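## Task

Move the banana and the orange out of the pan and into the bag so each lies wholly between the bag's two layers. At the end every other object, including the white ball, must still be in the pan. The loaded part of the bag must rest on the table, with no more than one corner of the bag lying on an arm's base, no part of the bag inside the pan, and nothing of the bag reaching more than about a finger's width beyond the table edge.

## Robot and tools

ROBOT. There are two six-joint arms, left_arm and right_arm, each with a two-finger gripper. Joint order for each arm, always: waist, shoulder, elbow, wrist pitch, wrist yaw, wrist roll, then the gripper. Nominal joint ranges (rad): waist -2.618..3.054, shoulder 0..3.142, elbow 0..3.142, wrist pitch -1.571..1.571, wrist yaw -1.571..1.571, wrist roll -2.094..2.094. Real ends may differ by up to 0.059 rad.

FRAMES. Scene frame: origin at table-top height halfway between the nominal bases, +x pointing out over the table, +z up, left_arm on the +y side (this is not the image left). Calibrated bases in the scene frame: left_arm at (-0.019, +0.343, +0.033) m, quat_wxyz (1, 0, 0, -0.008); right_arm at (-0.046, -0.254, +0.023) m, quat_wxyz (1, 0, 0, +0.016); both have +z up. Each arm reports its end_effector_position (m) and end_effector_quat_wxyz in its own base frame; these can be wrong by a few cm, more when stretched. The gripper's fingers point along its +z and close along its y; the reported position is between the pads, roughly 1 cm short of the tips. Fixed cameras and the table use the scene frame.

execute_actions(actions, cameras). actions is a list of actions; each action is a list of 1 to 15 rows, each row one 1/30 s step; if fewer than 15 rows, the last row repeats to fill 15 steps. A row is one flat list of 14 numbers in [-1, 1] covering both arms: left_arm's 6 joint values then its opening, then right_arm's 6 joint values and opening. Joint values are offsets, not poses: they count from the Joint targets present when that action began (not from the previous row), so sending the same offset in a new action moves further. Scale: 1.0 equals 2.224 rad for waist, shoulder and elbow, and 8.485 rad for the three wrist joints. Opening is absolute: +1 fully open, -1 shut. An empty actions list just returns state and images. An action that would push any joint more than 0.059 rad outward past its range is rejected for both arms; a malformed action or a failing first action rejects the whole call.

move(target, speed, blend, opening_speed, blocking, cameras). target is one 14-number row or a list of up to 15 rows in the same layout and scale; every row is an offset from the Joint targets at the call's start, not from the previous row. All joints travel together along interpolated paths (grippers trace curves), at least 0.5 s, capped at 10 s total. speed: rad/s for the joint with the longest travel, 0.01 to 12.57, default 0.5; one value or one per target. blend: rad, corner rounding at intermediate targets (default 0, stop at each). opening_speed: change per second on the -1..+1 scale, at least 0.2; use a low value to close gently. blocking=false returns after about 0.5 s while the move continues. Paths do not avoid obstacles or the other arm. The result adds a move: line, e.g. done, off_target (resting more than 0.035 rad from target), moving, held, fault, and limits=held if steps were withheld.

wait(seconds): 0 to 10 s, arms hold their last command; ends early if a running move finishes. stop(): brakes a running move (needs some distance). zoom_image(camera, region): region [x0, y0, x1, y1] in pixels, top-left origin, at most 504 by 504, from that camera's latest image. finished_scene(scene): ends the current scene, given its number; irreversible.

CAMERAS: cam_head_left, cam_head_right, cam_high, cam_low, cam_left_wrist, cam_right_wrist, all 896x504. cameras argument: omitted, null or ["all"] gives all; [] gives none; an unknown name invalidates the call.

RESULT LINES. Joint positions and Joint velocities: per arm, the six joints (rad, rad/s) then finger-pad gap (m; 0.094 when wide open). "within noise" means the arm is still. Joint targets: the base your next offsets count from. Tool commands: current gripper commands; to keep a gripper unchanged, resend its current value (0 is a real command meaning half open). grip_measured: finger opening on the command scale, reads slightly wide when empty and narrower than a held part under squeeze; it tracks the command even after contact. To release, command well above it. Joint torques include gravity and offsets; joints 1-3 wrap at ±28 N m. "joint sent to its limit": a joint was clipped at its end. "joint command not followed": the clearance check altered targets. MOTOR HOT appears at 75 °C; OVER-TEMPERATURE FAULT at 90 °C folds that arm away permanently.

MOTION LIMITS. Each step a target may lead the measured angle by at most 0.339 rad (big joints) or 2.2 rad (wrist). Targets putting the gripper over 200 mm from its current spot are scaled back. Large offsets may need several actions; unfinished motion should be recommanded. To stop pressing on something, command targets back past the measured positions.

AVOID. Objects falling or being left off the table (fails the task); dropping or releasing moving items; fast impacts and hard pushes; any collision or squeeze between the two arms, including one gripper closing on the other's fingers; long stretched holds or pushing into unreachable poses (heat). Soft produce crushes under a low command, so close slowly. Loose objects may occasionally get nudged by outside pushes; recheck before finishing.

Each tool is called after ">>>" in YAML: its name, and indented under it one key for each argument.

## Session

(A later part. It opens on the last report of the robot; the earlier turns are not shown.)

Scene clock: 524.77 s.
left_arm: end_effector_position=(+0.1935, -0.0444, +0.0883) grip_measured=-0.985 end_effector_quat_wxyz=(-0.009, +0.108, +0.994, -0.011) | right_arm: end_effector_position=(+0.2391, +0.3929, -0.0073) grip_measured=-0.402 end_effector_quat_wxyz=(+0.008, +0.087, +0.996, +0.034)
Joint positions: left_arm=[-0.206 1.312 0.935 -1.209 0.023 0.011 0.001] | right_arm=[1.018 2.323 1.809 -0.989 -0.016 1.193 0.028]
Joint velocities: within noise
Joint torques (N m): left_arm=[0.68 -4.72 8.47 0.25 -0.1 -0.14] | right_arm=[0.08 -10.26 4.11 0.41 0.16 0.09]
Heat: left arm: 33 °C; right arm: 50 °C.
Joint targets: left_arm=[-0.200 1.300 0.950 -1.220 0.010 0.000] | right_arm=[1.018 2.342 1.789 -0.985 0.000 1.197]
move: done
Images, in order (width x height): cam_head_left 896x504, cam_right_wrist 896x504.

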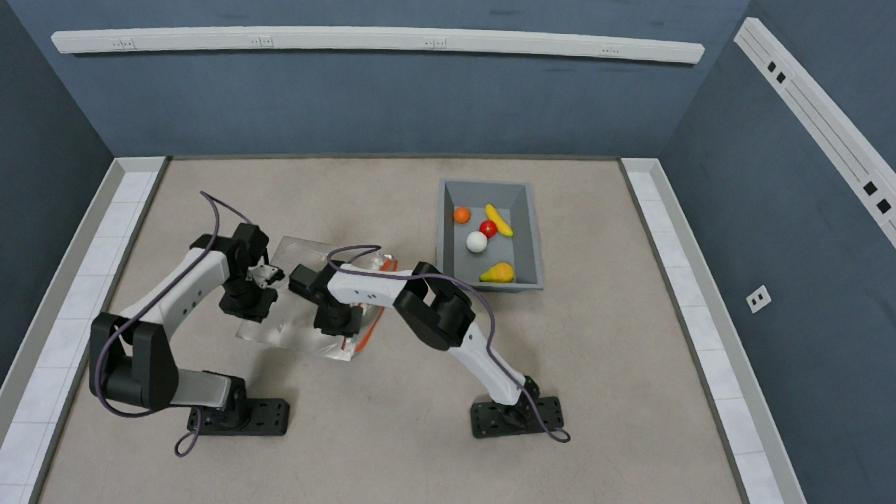

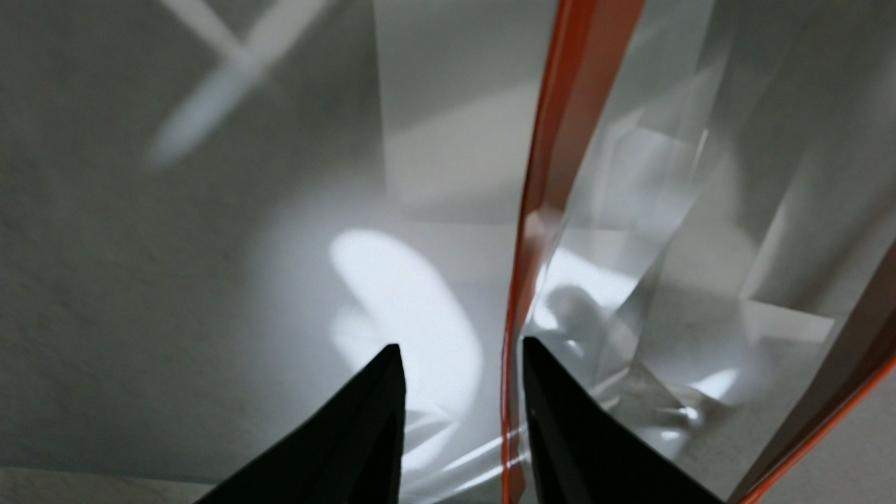

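>>> move:
  target:
    - [-0.2109,0,0,0,-0.0012,-0.0382,-0.2,0,0.002,-0.015,0.006,0,0,-1]
    - [-0.2109,0.3282,0.2999,0.0073,-0.0012,-0.0382,-0.2,0,0.002,-0.015,0.006,0,0,-1]
  speed: 0.8
  opening_speed: 1

>>> zoom_image:
  camera: "cam_head_left"
  region: [230, 210, 450, 370]

Scene clock: 525.93 s.
left_arm: end_effector_position=(+0.1912, -0.0536, +0.0883) grip_measured=-0.768 end_effector_quat_wxyz=(-0.009, +0.118, +0.993, -0.011) | right_arm: end_effector_position=(+0.2376, +0.3888, -0.0078) grip_measured=-0.632 end_effector_quat_wxyz=(+0.007, +0.087, +0.996, +0.025)
Joint positions: left_arm=[-0.253 1.312 0.935 -1.209 0.024 -0.015 0.011] | right_arm=[1.018 2.323 1.808 -1.005 -0.011 1.193 0.017]
Joint velocities: within noise
Joint torques (N m): left_arm=[0.7 -3.74 6.97 0.37 -0.01 -0.03] | right_arm=[0.06 -10.14 3.29 0.68 0.11 0.1]
Heat: left arm: 33 °C; right arm: 50 °C.
Joint targets: left_arm=[-0.246 1.312 0.935 -1.209 0.019 -0.014] | right_arm=[1.018 2.343 1.779 -0.970 0.000 1.197]
Tool commands: left_gripper/opening=-0.766667 right_gripper/opening=-0.633333
move: held (left_arm; a check stopped the path), off_target (right_arm; braked when a check withheld steps of left_arm); path passed 0 of 2 targets; limits=held; left_arm: the shoulder is farthest, 0.718 rad from its target; right_arm: the wrist pitch is farthest, 0.070 rad from its target
joint command not followed: on one or more control steps a check withheld the commanded joint targets of the left arm, and it was not sent them on those steps.
cause: the commanded joint targets, or the way to them, would bring a part of the robot too close to another arm (this arm's wrist camera and the right arm's wrist (the part past the wrist pitch)).

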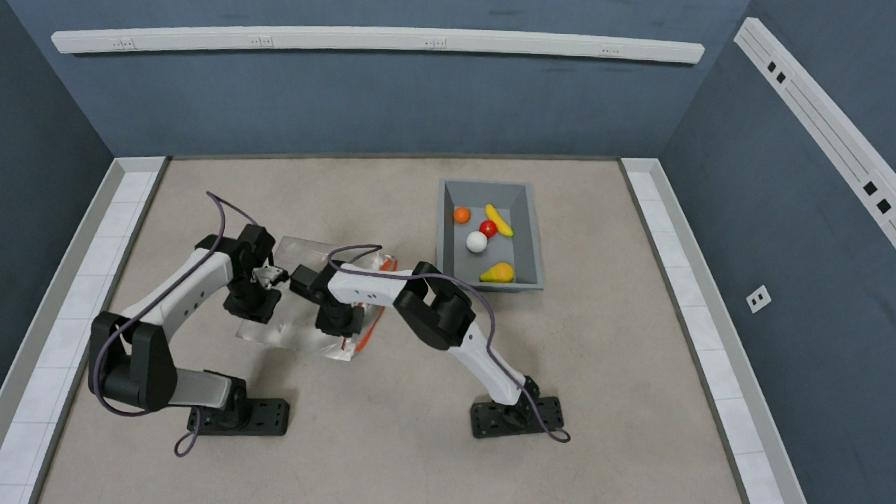

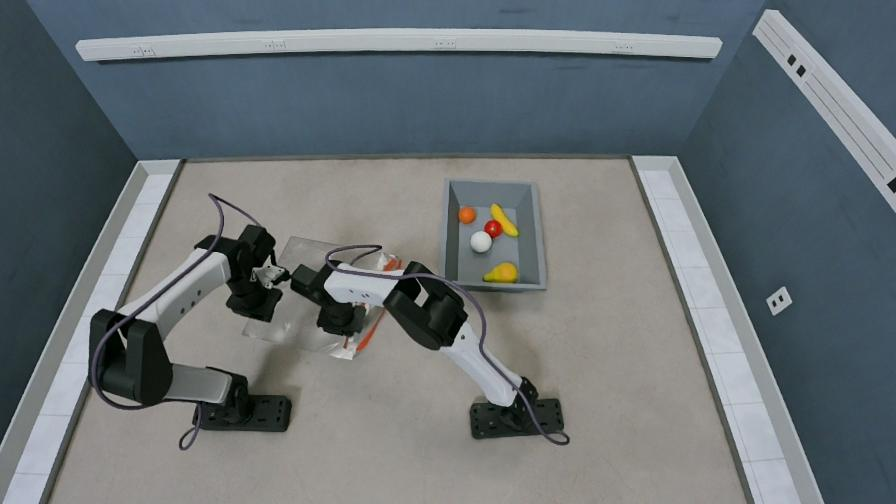

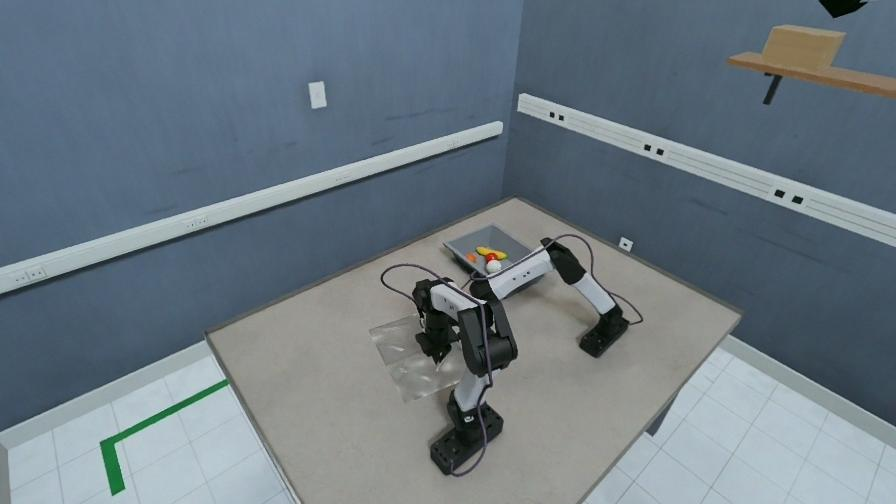

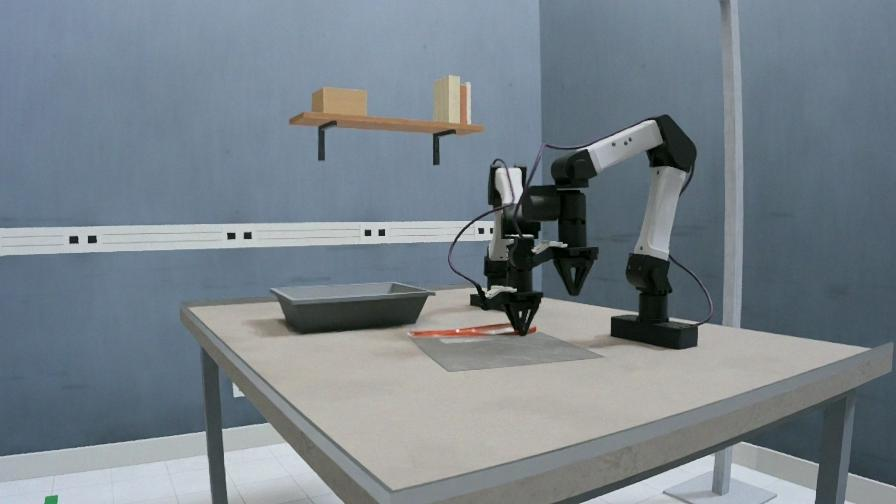

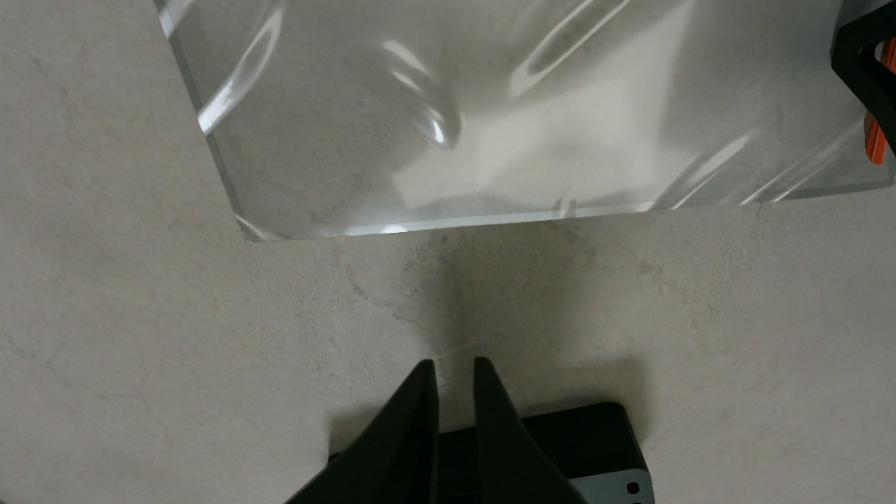

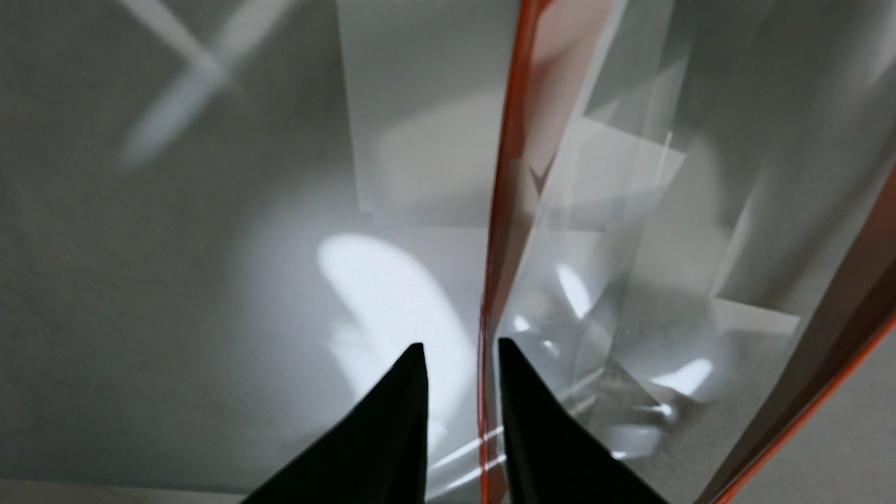

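Scaled by 2.291 from the camera's 896x504 image, which has a finer 1280x720 frame.

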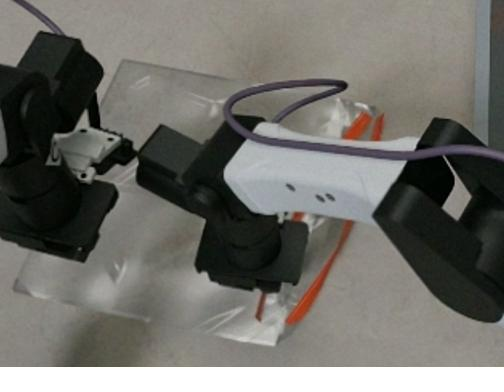

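>>> move:
  target:
    - [0,0,0,0,0,0,-0.5,0,0,0,0,0,0,-0.2]
    - [0,0,0,0,0,0,-0.5,0,-0.1,0.02,-0.025,0,0,-0.2]
    - [0,0,0,0,0,0,-0.5,-0.25,-0.652,-0.5805,0.1168,0,-0.1411,-0.7]
  speed: [0.4,0.4,1.2]
  cameras: ["cam_head_left"]

>>> zoom_image:
  camera: "cam_head_left"
  region: [230, 210, 450, 370]

Scene clock: 530.03 s.
left_arm: end_effector_position=(+0.1912, -0.0536, +0.0883) grip_measured=-0.502 end_effector_quat_wxyz=(-0.009, +0.118, +0.993, -0.011) | right_arm: end_effector_position=(+0.2942, +0.1503, +0.1778) grip_measured=-0.699 end_effector_quat_wxyz=(+0.530, -0.193, +0.815, +0.131)
Joint positions: left_arm=[-0.253 1.312 0.935 -1.209 0.024 -0.015 0.023] | right_arm=[0.47 0.906 0.49 -0.001 -0.005 0.008 0.014]
Joint velocities: within noise
Joint torques (N m): left_arm=[0.68 -3.74 6.94 0.38 -0.03 -0.03] | right_arm=[-0.65 -3.08 7.34 2.1 0.03 -0.04]
Heat: left arm: 33 °C; right arm: 50 °C.
Joint targets: left_arm=[-0.246 1.312 0.935 -1.209 0.019 -0.014] | right_arm=[0.462 0.893 0.488 0.020 0.000 0.000]
move: done
Images, in order (width x height): cam_head_left 896x504.

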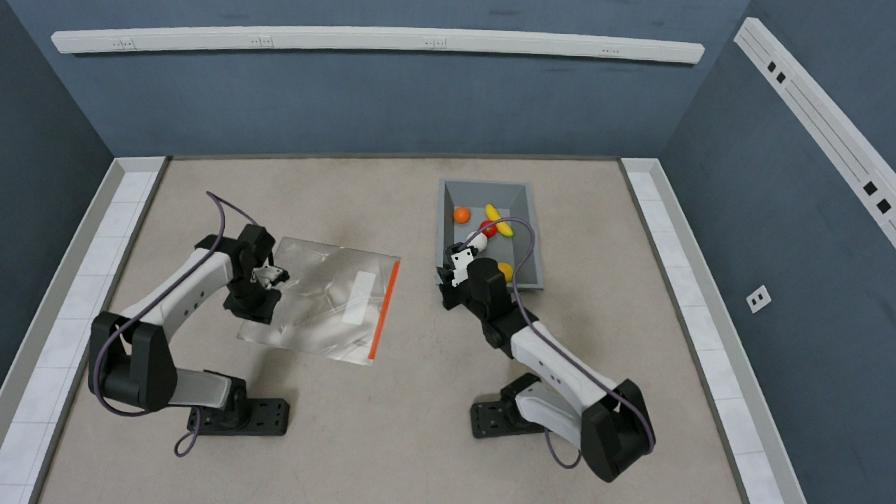

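Scaled by 2.291 from the camera's 896x504 image, which has a finer 1280x720 frame.

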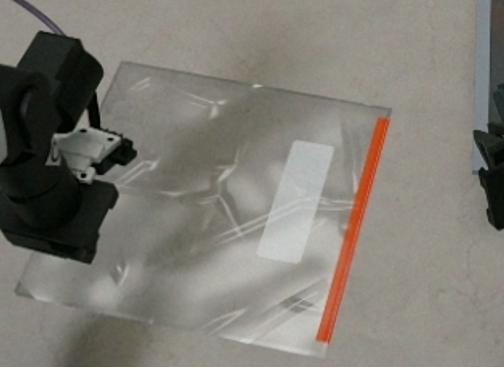

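>>> move:
  target:
    - [0,0,0,0,0,0,-0.1,-0.2248,0,0,0,0,0,-0.7]
    - [-0.2792,0.3522,0.3296,0.0077,-0.0022,-0.0813,-0.1,-0.2248,0,0,0,0,0,-0.7]
    - [-0.2792,0.3897,0.2579,0.0363,-0.0022,-0.0813,-0.1,-0.2248,0,0,0,0,0,-0.7]
  speed: [1,1,0.5]
  cameras: ["cam_left_wrist","cam_head_left"]

Scene clock: 534.10 s.
left_arm: end_effector_position=(+0.2550, -0.3089, -0.0157) grip_measured=-0.102 end_effector_quat_wxyz=(-0.004, +0.090, +0.996, -0.007) | right_arm: end_effector_position=(+0.3304, -0.0096, +0.1780) grip_measured=-0.699 end_effector_quat_wxyz=(+0.546, +0.015, +0.838, -0.005)
Joint positions: left_arm=[-0.874 2.168 1.514 -0.912 0.016 -0.693 0.042] | right_arm=[-0.031 0.906 0.49 0 -0.004 0.007 0.014]
Joint velocities: within noise
Joint torques (N m): left_arm=[0.66 -10 5.93 0.53 -0.16 -0.14] | right_arm=[-0.64 -3.07 7.35 2.1 0.01 -0.02]
Heat: left arm: 33 °C; right arm: 49 °C.
Joint targets: left_arm=[-0.868 2.179 1.508 -0.901 0.001 -0.704] | right_arm=[-0.038 0.893 0.488 0.021 0.000 0.000]
move: done
Images, in order (width x height): cam_head_left 896x504, cam_left_wrist 896x504.

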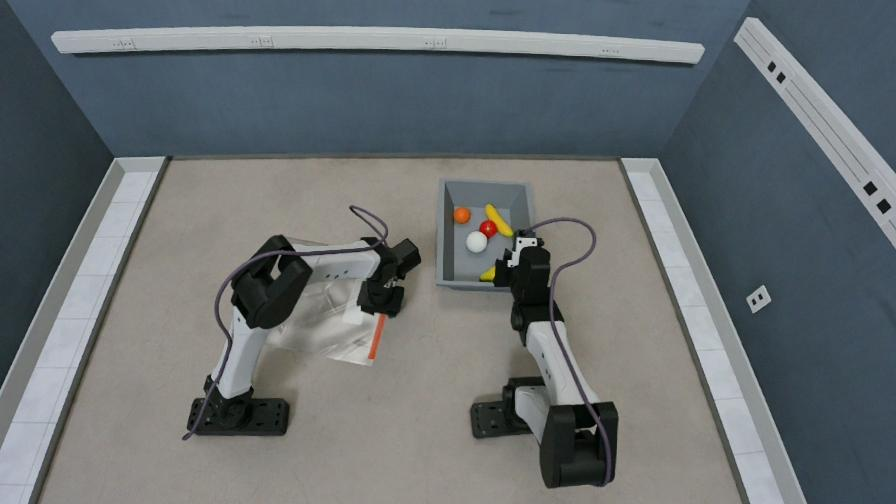

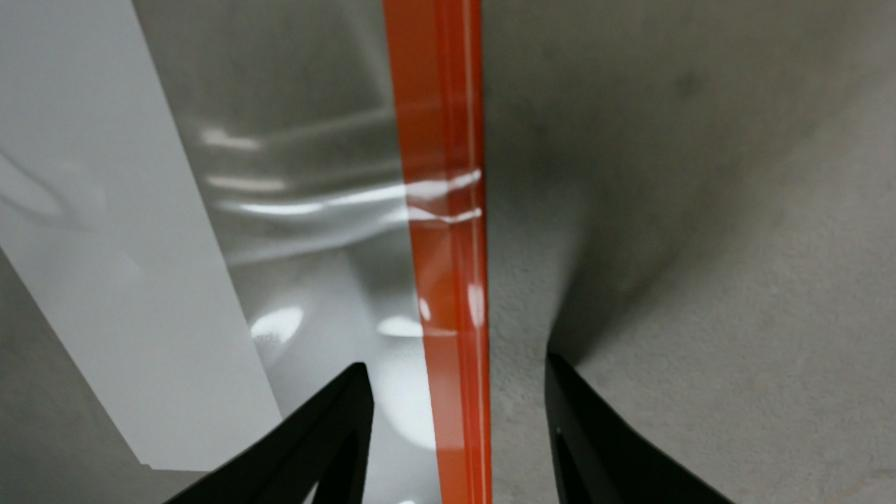

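>>> move:
  target:
    - [0,0.042,-0.0295,0.0187,0,0,-0.1,0,0,0,0,0,0,-0.7]
    - [0,0.042,-0.0295,0.0187,0,0,-1,0,0,0,0,0,0,-0.7]
  speed: 0.3
  opening_speed: 0.5
  cameras: ["cam_left_wrist"]

>>> move:
  target:
    - [0.0238,-0.0935,0.0234,-0.0304,0,0.0062,-1,0,0,0,0,0,0,-0.7]
    - [0.0477,-0.138,0.0346,-0.0453,0,0.0125,-1,0,0,0,0,0,0,-0.7]
  speed: 0.3
  cameras: ["cam_left_wrist","cam_head_left","cam_low"]

>>> zoom_image:
  camera: "cam_head_left"
  region: [230, 210, 450, 370]

Scene clock: 537.33 s.
left_arm: end_effector_position=(+0.2632, -0.3076, -0.0195) grip_measured=-0.984 end_effector_quat_wxyz=(+0.017, +0.086, +0.996, -0.005) | right_arm: end_effector_position=(+0.3304, -0.0096, +0.1780) grip_measured=-0.699 end_effector_quat_wxyz=(+0.546, +0.015, +0.838, -0.005)
Joint positions: left_arm=[-0.87 2.167 1.494 -0.867 -0.017 -0.698 0.001] | right_arm=[-0.031 0.906 0.49 0 -0.004 0.007 0.014]
Joint velocities: within noise
Joint torques (N m): left_arm=[0.39 -2.55 1.43 1.88 0.11 -0.11] | right_arm=[-0.65 -3.07 7.32 2.1 0.01 -0.02]
Heat: left arm: 33 °C; right arm: 48 °C.
Joint targets: left_arm=[-0.868 2.273 1.443 -0.742 0.001 -0.704] | right_arm=[-0.038 0.893 0.488 0.021 0.000 0.000]
move: off_target (left_arm); target 2's new numbers were sent with left_arm's wrist pitch 0.136 rad from that target; left_arm: the wrist pitch is farthest, 0.125 rad from its target
Images, in order (width x height): cam_left_wrist 896x504.

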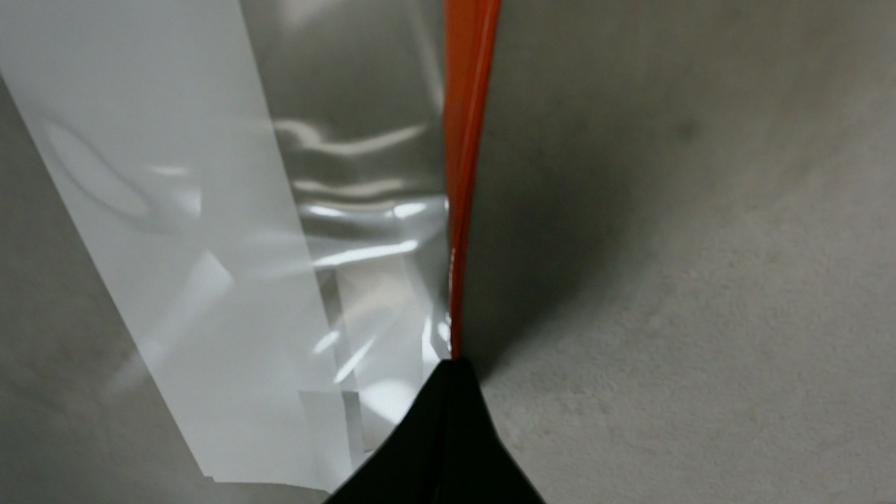

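Scene clock: 539.33 s.
left_arm: end_effector_position=(+0.2630, -0.2525, +0.0471) grip_measured=-0.984 end_effector_quat_wxyz=(-0.012, +0.077, +0.997, +0.009) | right_arm: end_effector_position=(+0.3304, -0.0096, +0.1780) grip_measured=-0.699 end_effector_quat_wxyz=(+0.546, +0.015, +0.838, -0.005)
Joint positions: left_arm=[-0.764 1.99 1.503 -1.114 0.002 -0.61 0.001] | right_arm=[-0.031 0.906 0.49 0 -0.004 0.007 0.014]
Joint velocities: within noise
Joint torques (N m): left_arm=[0.42 -11.62 8.4 0.2 -0.04 0.05] | right_arm=[-0.64 -3.07 7.34 2.1 0.01 -0.02]
Heat: left arm: 33 °C; right arm: 47 °C.
Joint targets: left_arm=[-0.762 1.966 1.520 -1.126 0.001 -0.598] | right_arm=[-0.038 0.893 0.488 0.021 0.000 0.000]
move: done
Images, in order (width x height): cam_head_left 896x504, cam_low 896x504, cam_left_wrist 896x504.

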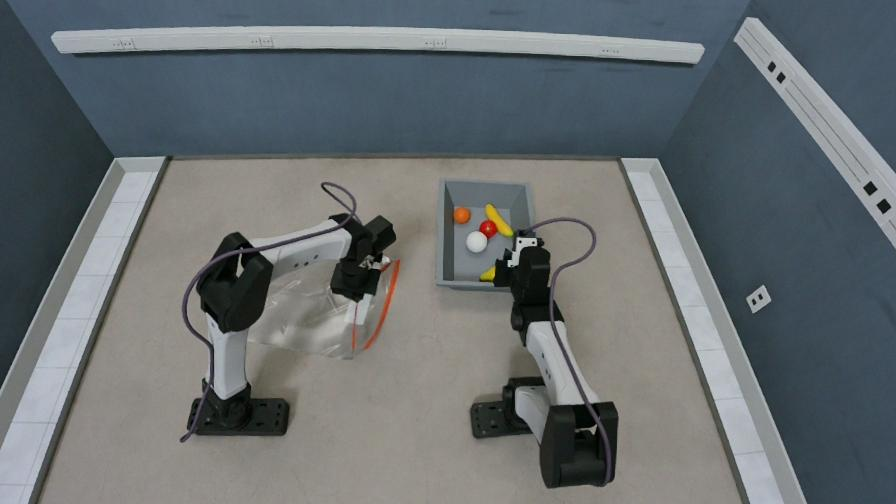

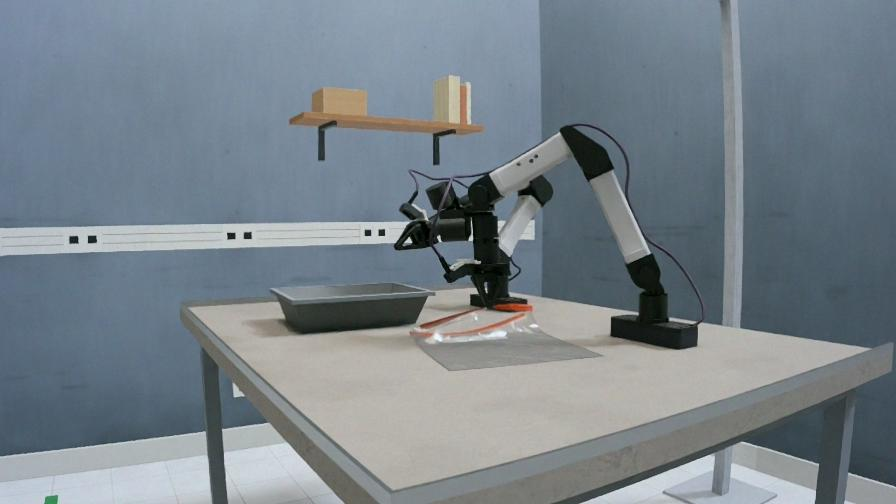

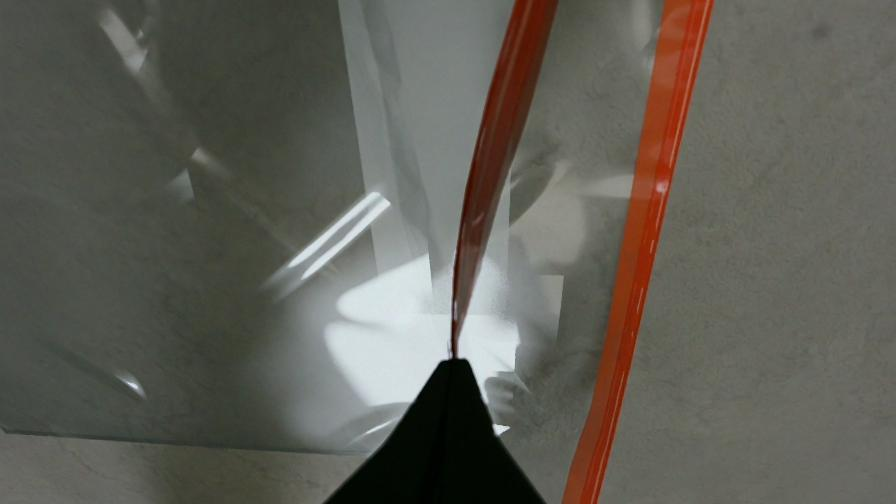

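Scaled by 2.291 from the camera's 896x504 image, which has a finer 1280x720 frame.

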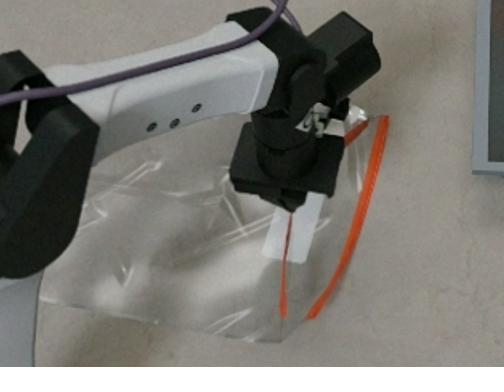

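>>> move:
  target: [0,-0.019,0.062,-0.021,0,0,-1,0.0854,0.5752,0.5983,-0.0845,0,0,0.5]
  speed: 0.7

>>> zoom_image:
  camera: "cam_low"
  region: [360, 250, 600, 380]

Scene clock: 542.90 s.
left_arm: end_effector_position=(+0.2601, -0.2498, +0.0931) grip_measured=-0.984 end_effector_quat_wxyz=(-0.016, +0.077, +0.997, +0.012) | right_arm: end_effector_position=(+0.5297, +0.0799, +0.0826) grip_measured=+0.499 end_effector_quat_wxyz=(+0.247, -0.069, +0.966, +0.021)
Joint positions: left_arm=[-0.764 1.954 1.637 -1.293 0.002 -0.609 0.001] | right_arm=[0.149 2.165 1.791 -0.696 -0.004 0.007 0.07]
Joint velocities: within noise
Joint torques (N m): left_arm=[0.44 -11.89 8.91 0.19 -0.03 0.05] | right_arm=[0.42 -11.12 9.62 1.2 0.01 -0.02]
Heat: left arm: 35 °C; right arm: 47 °C.
Joint targets: left_arm=[-0.762 1.923 1.657 -1.305 0.001 -0.598] | right_arm=[0.152 2.173 1.819 -0.696 0.000 0.000]
move: done

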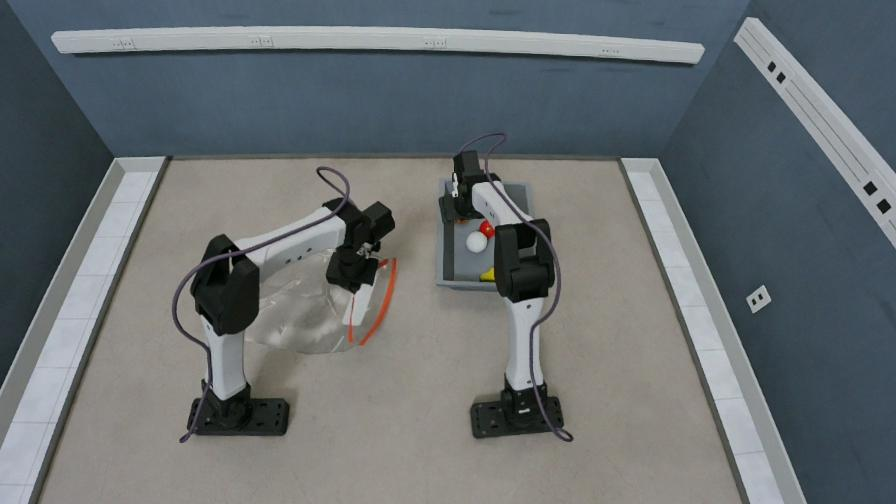

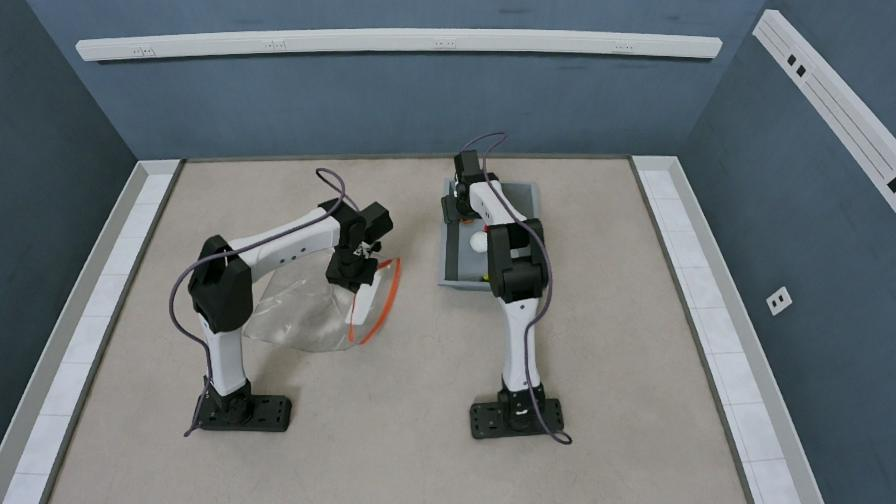

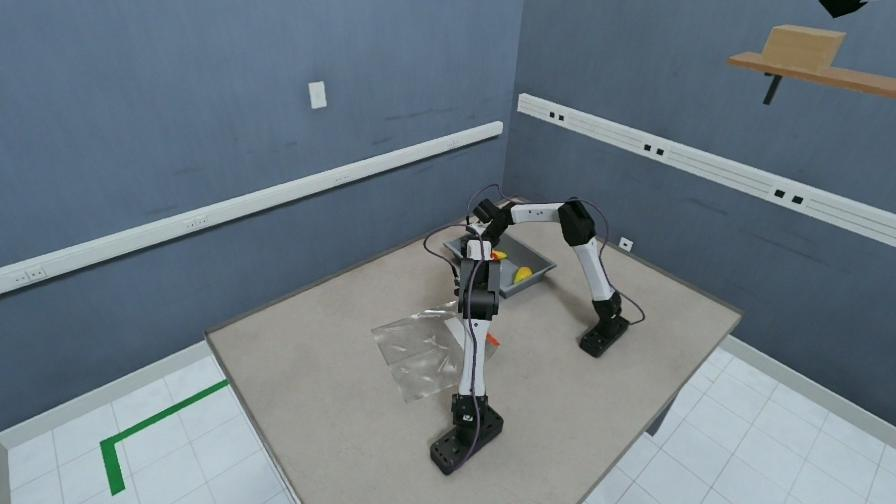

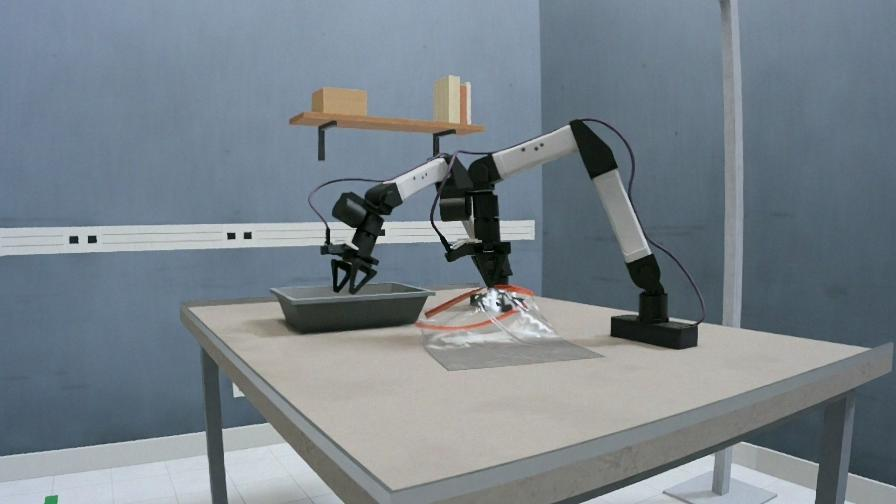

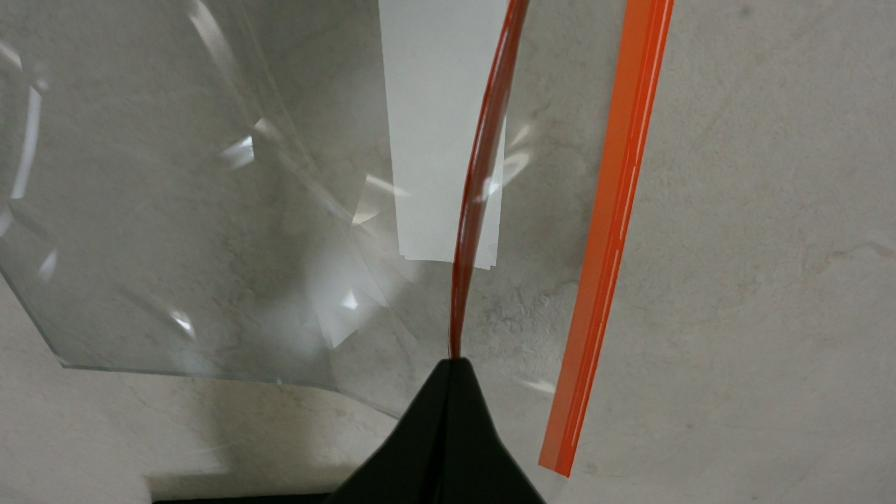

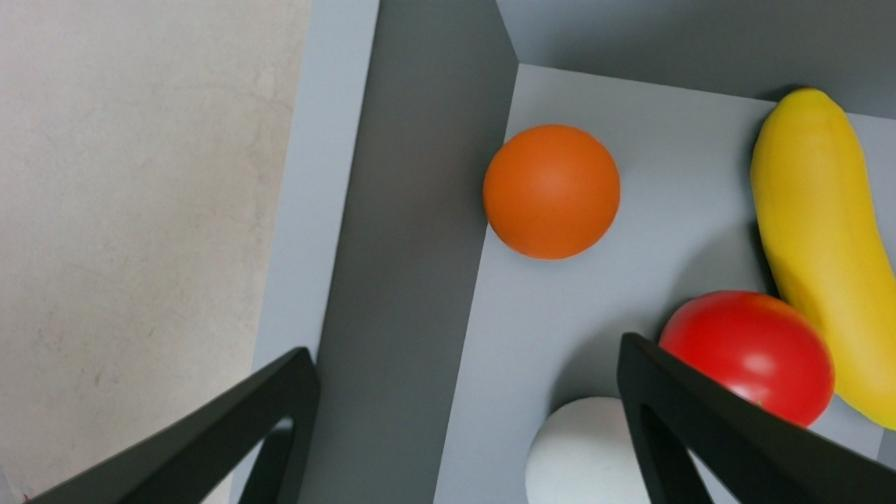

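Scaled by 2.100 from the camera's 896x504 image, which has a finer 1280x720 frame.

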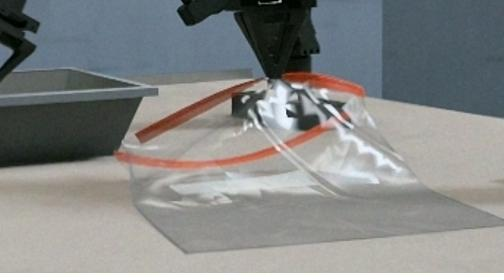

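>>> move:
  target: [0,0,0,0,0,0,-1,-0.0283,0.0408,-0.0052,0.012,0,0,0.5]
  speed: 0.4
  cameras: ["cam_right_wrist","cam_head_left"]

Scene clock: 544.77 s.
left_arm: end_effector_position=(+0.2600, -0.2497, +0.0932) grip_measured=-0.984 end_effector_quat_wxyz=(-0.016, +0.077, +0.997, +0.012) | right_arm: end_effector_position=(+0.5474, +0.0493, +0.0449) grip_measured=+0.499 end_effector_quat_wxyz=(+0.244, -0.040, +0.969, +0.013)
Joint positions: left_arm=[-0.764 1.954 1.637 -1.293 0.002 -0.609 0.001] | right_arm=[0.089 2.257 1.792 -0.612 -0.002 0.007 0.07]
Joint velocities: within noise
Joint torques (N m): left_arm=[0.44 -11.9 8.94 0.19 -0.03 0.06] | right_arm=[0.08 -11.73 8.31 1.43 0 -0.03]
Heat: left arm: 36 °C; right arm: 47 °C.
Joint targets: left_arm=[-0.762 1.923 1.657 -1.304 0.001 -0.598] | right_arm=[0.089 2.263 1.807 -0.595 0.000 0.000]
move: done
Images, in order (width x height): cam_head_left 896x504, cam_right_wrist 896x504.

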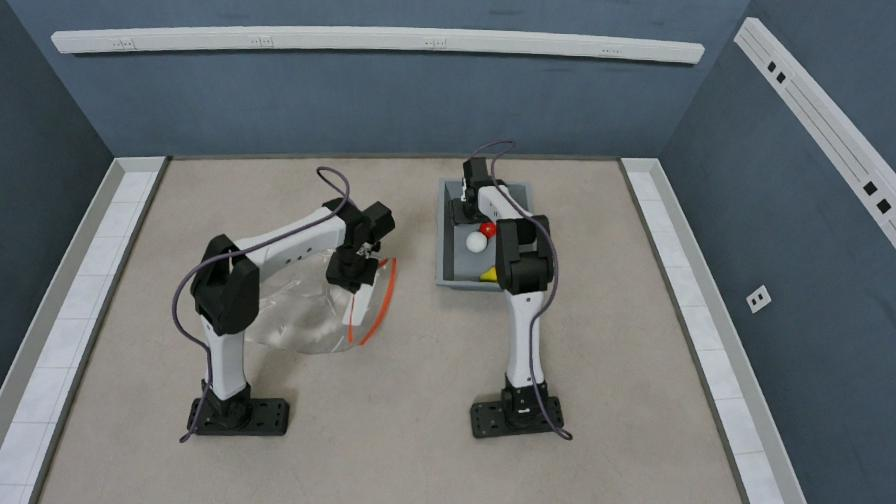

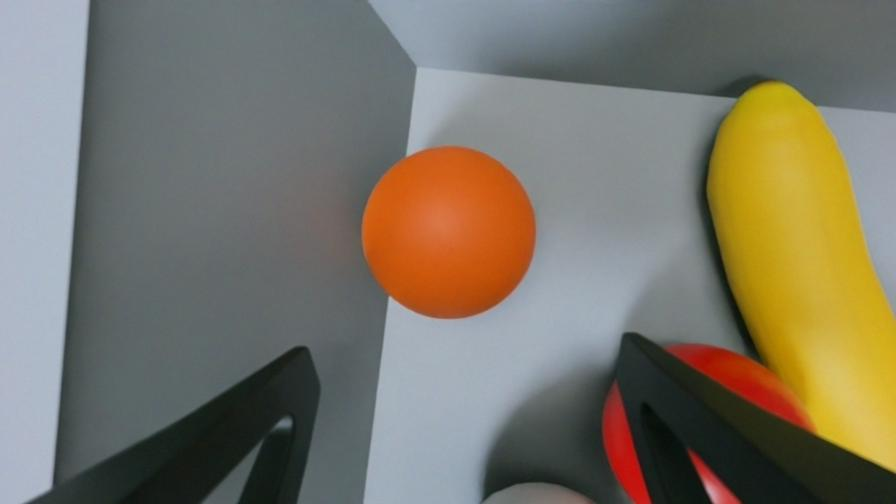

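>>> move:
  target: [0,0,0,0,0,0,-1,0.0036,0.0724,0.071,0.0005,0,0,0.3]
  speed: 0.25
  cameras: ["cam_right_wrist"]

Scene clock: 546.23 s.
left_arm: end_effector_position=(+0.2600, -0.2497, +0.0932) grip_measured=-0.984 end_effector_quat_wxyz=(-0.016, +0.077, +0.997, +0.012) | right_arm: end_effector_position=(+0.5753, +0.0515, +0.0141) grip_measured=+0.301 end_effector_quat_wxyz=(+0.242, -0.040, +0.969, +0.012)
Joint positions: left_arm=[-0.764 1.954 1.637 -1.293 0.002 -0.609 0.001] | right_arm=[0.089 2.41 1.935 -0.605 -0.001 0.007 0.061]
Joint velocities: within noise
Joint torques (N m): left_arm=[0.39 -11.89 8.91 0.16 -0.04 0.05] | right_arm=[0.85 -12.05 9.72 1.36 -0.02 -0.03]
Heat: left arm: 37 °C; right arm: 47 °C.
Joint targets: left_arm=[-0.762 1.923 1.657 -1.304 0.001 -0.598] | right_arm=[0.097 2.424 1.965 -0.590 0.000 0.000]
move: done
Images, in order (width x height): cam_right_wrist 896x504.

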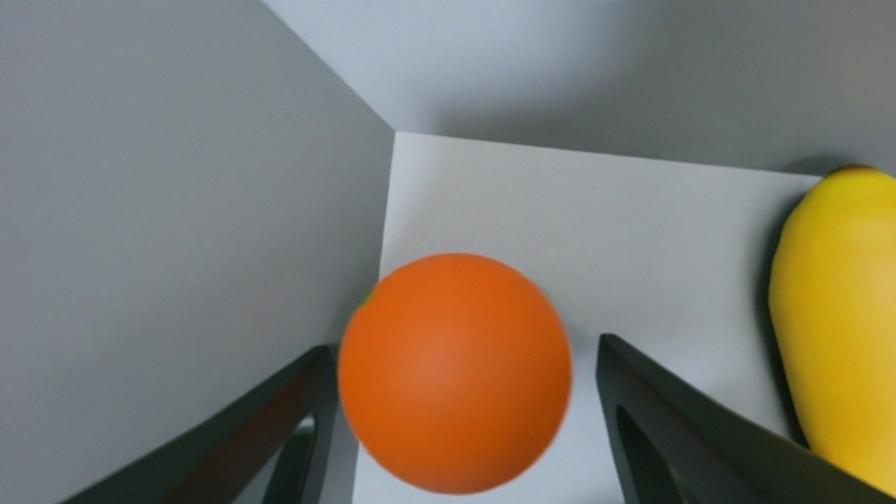

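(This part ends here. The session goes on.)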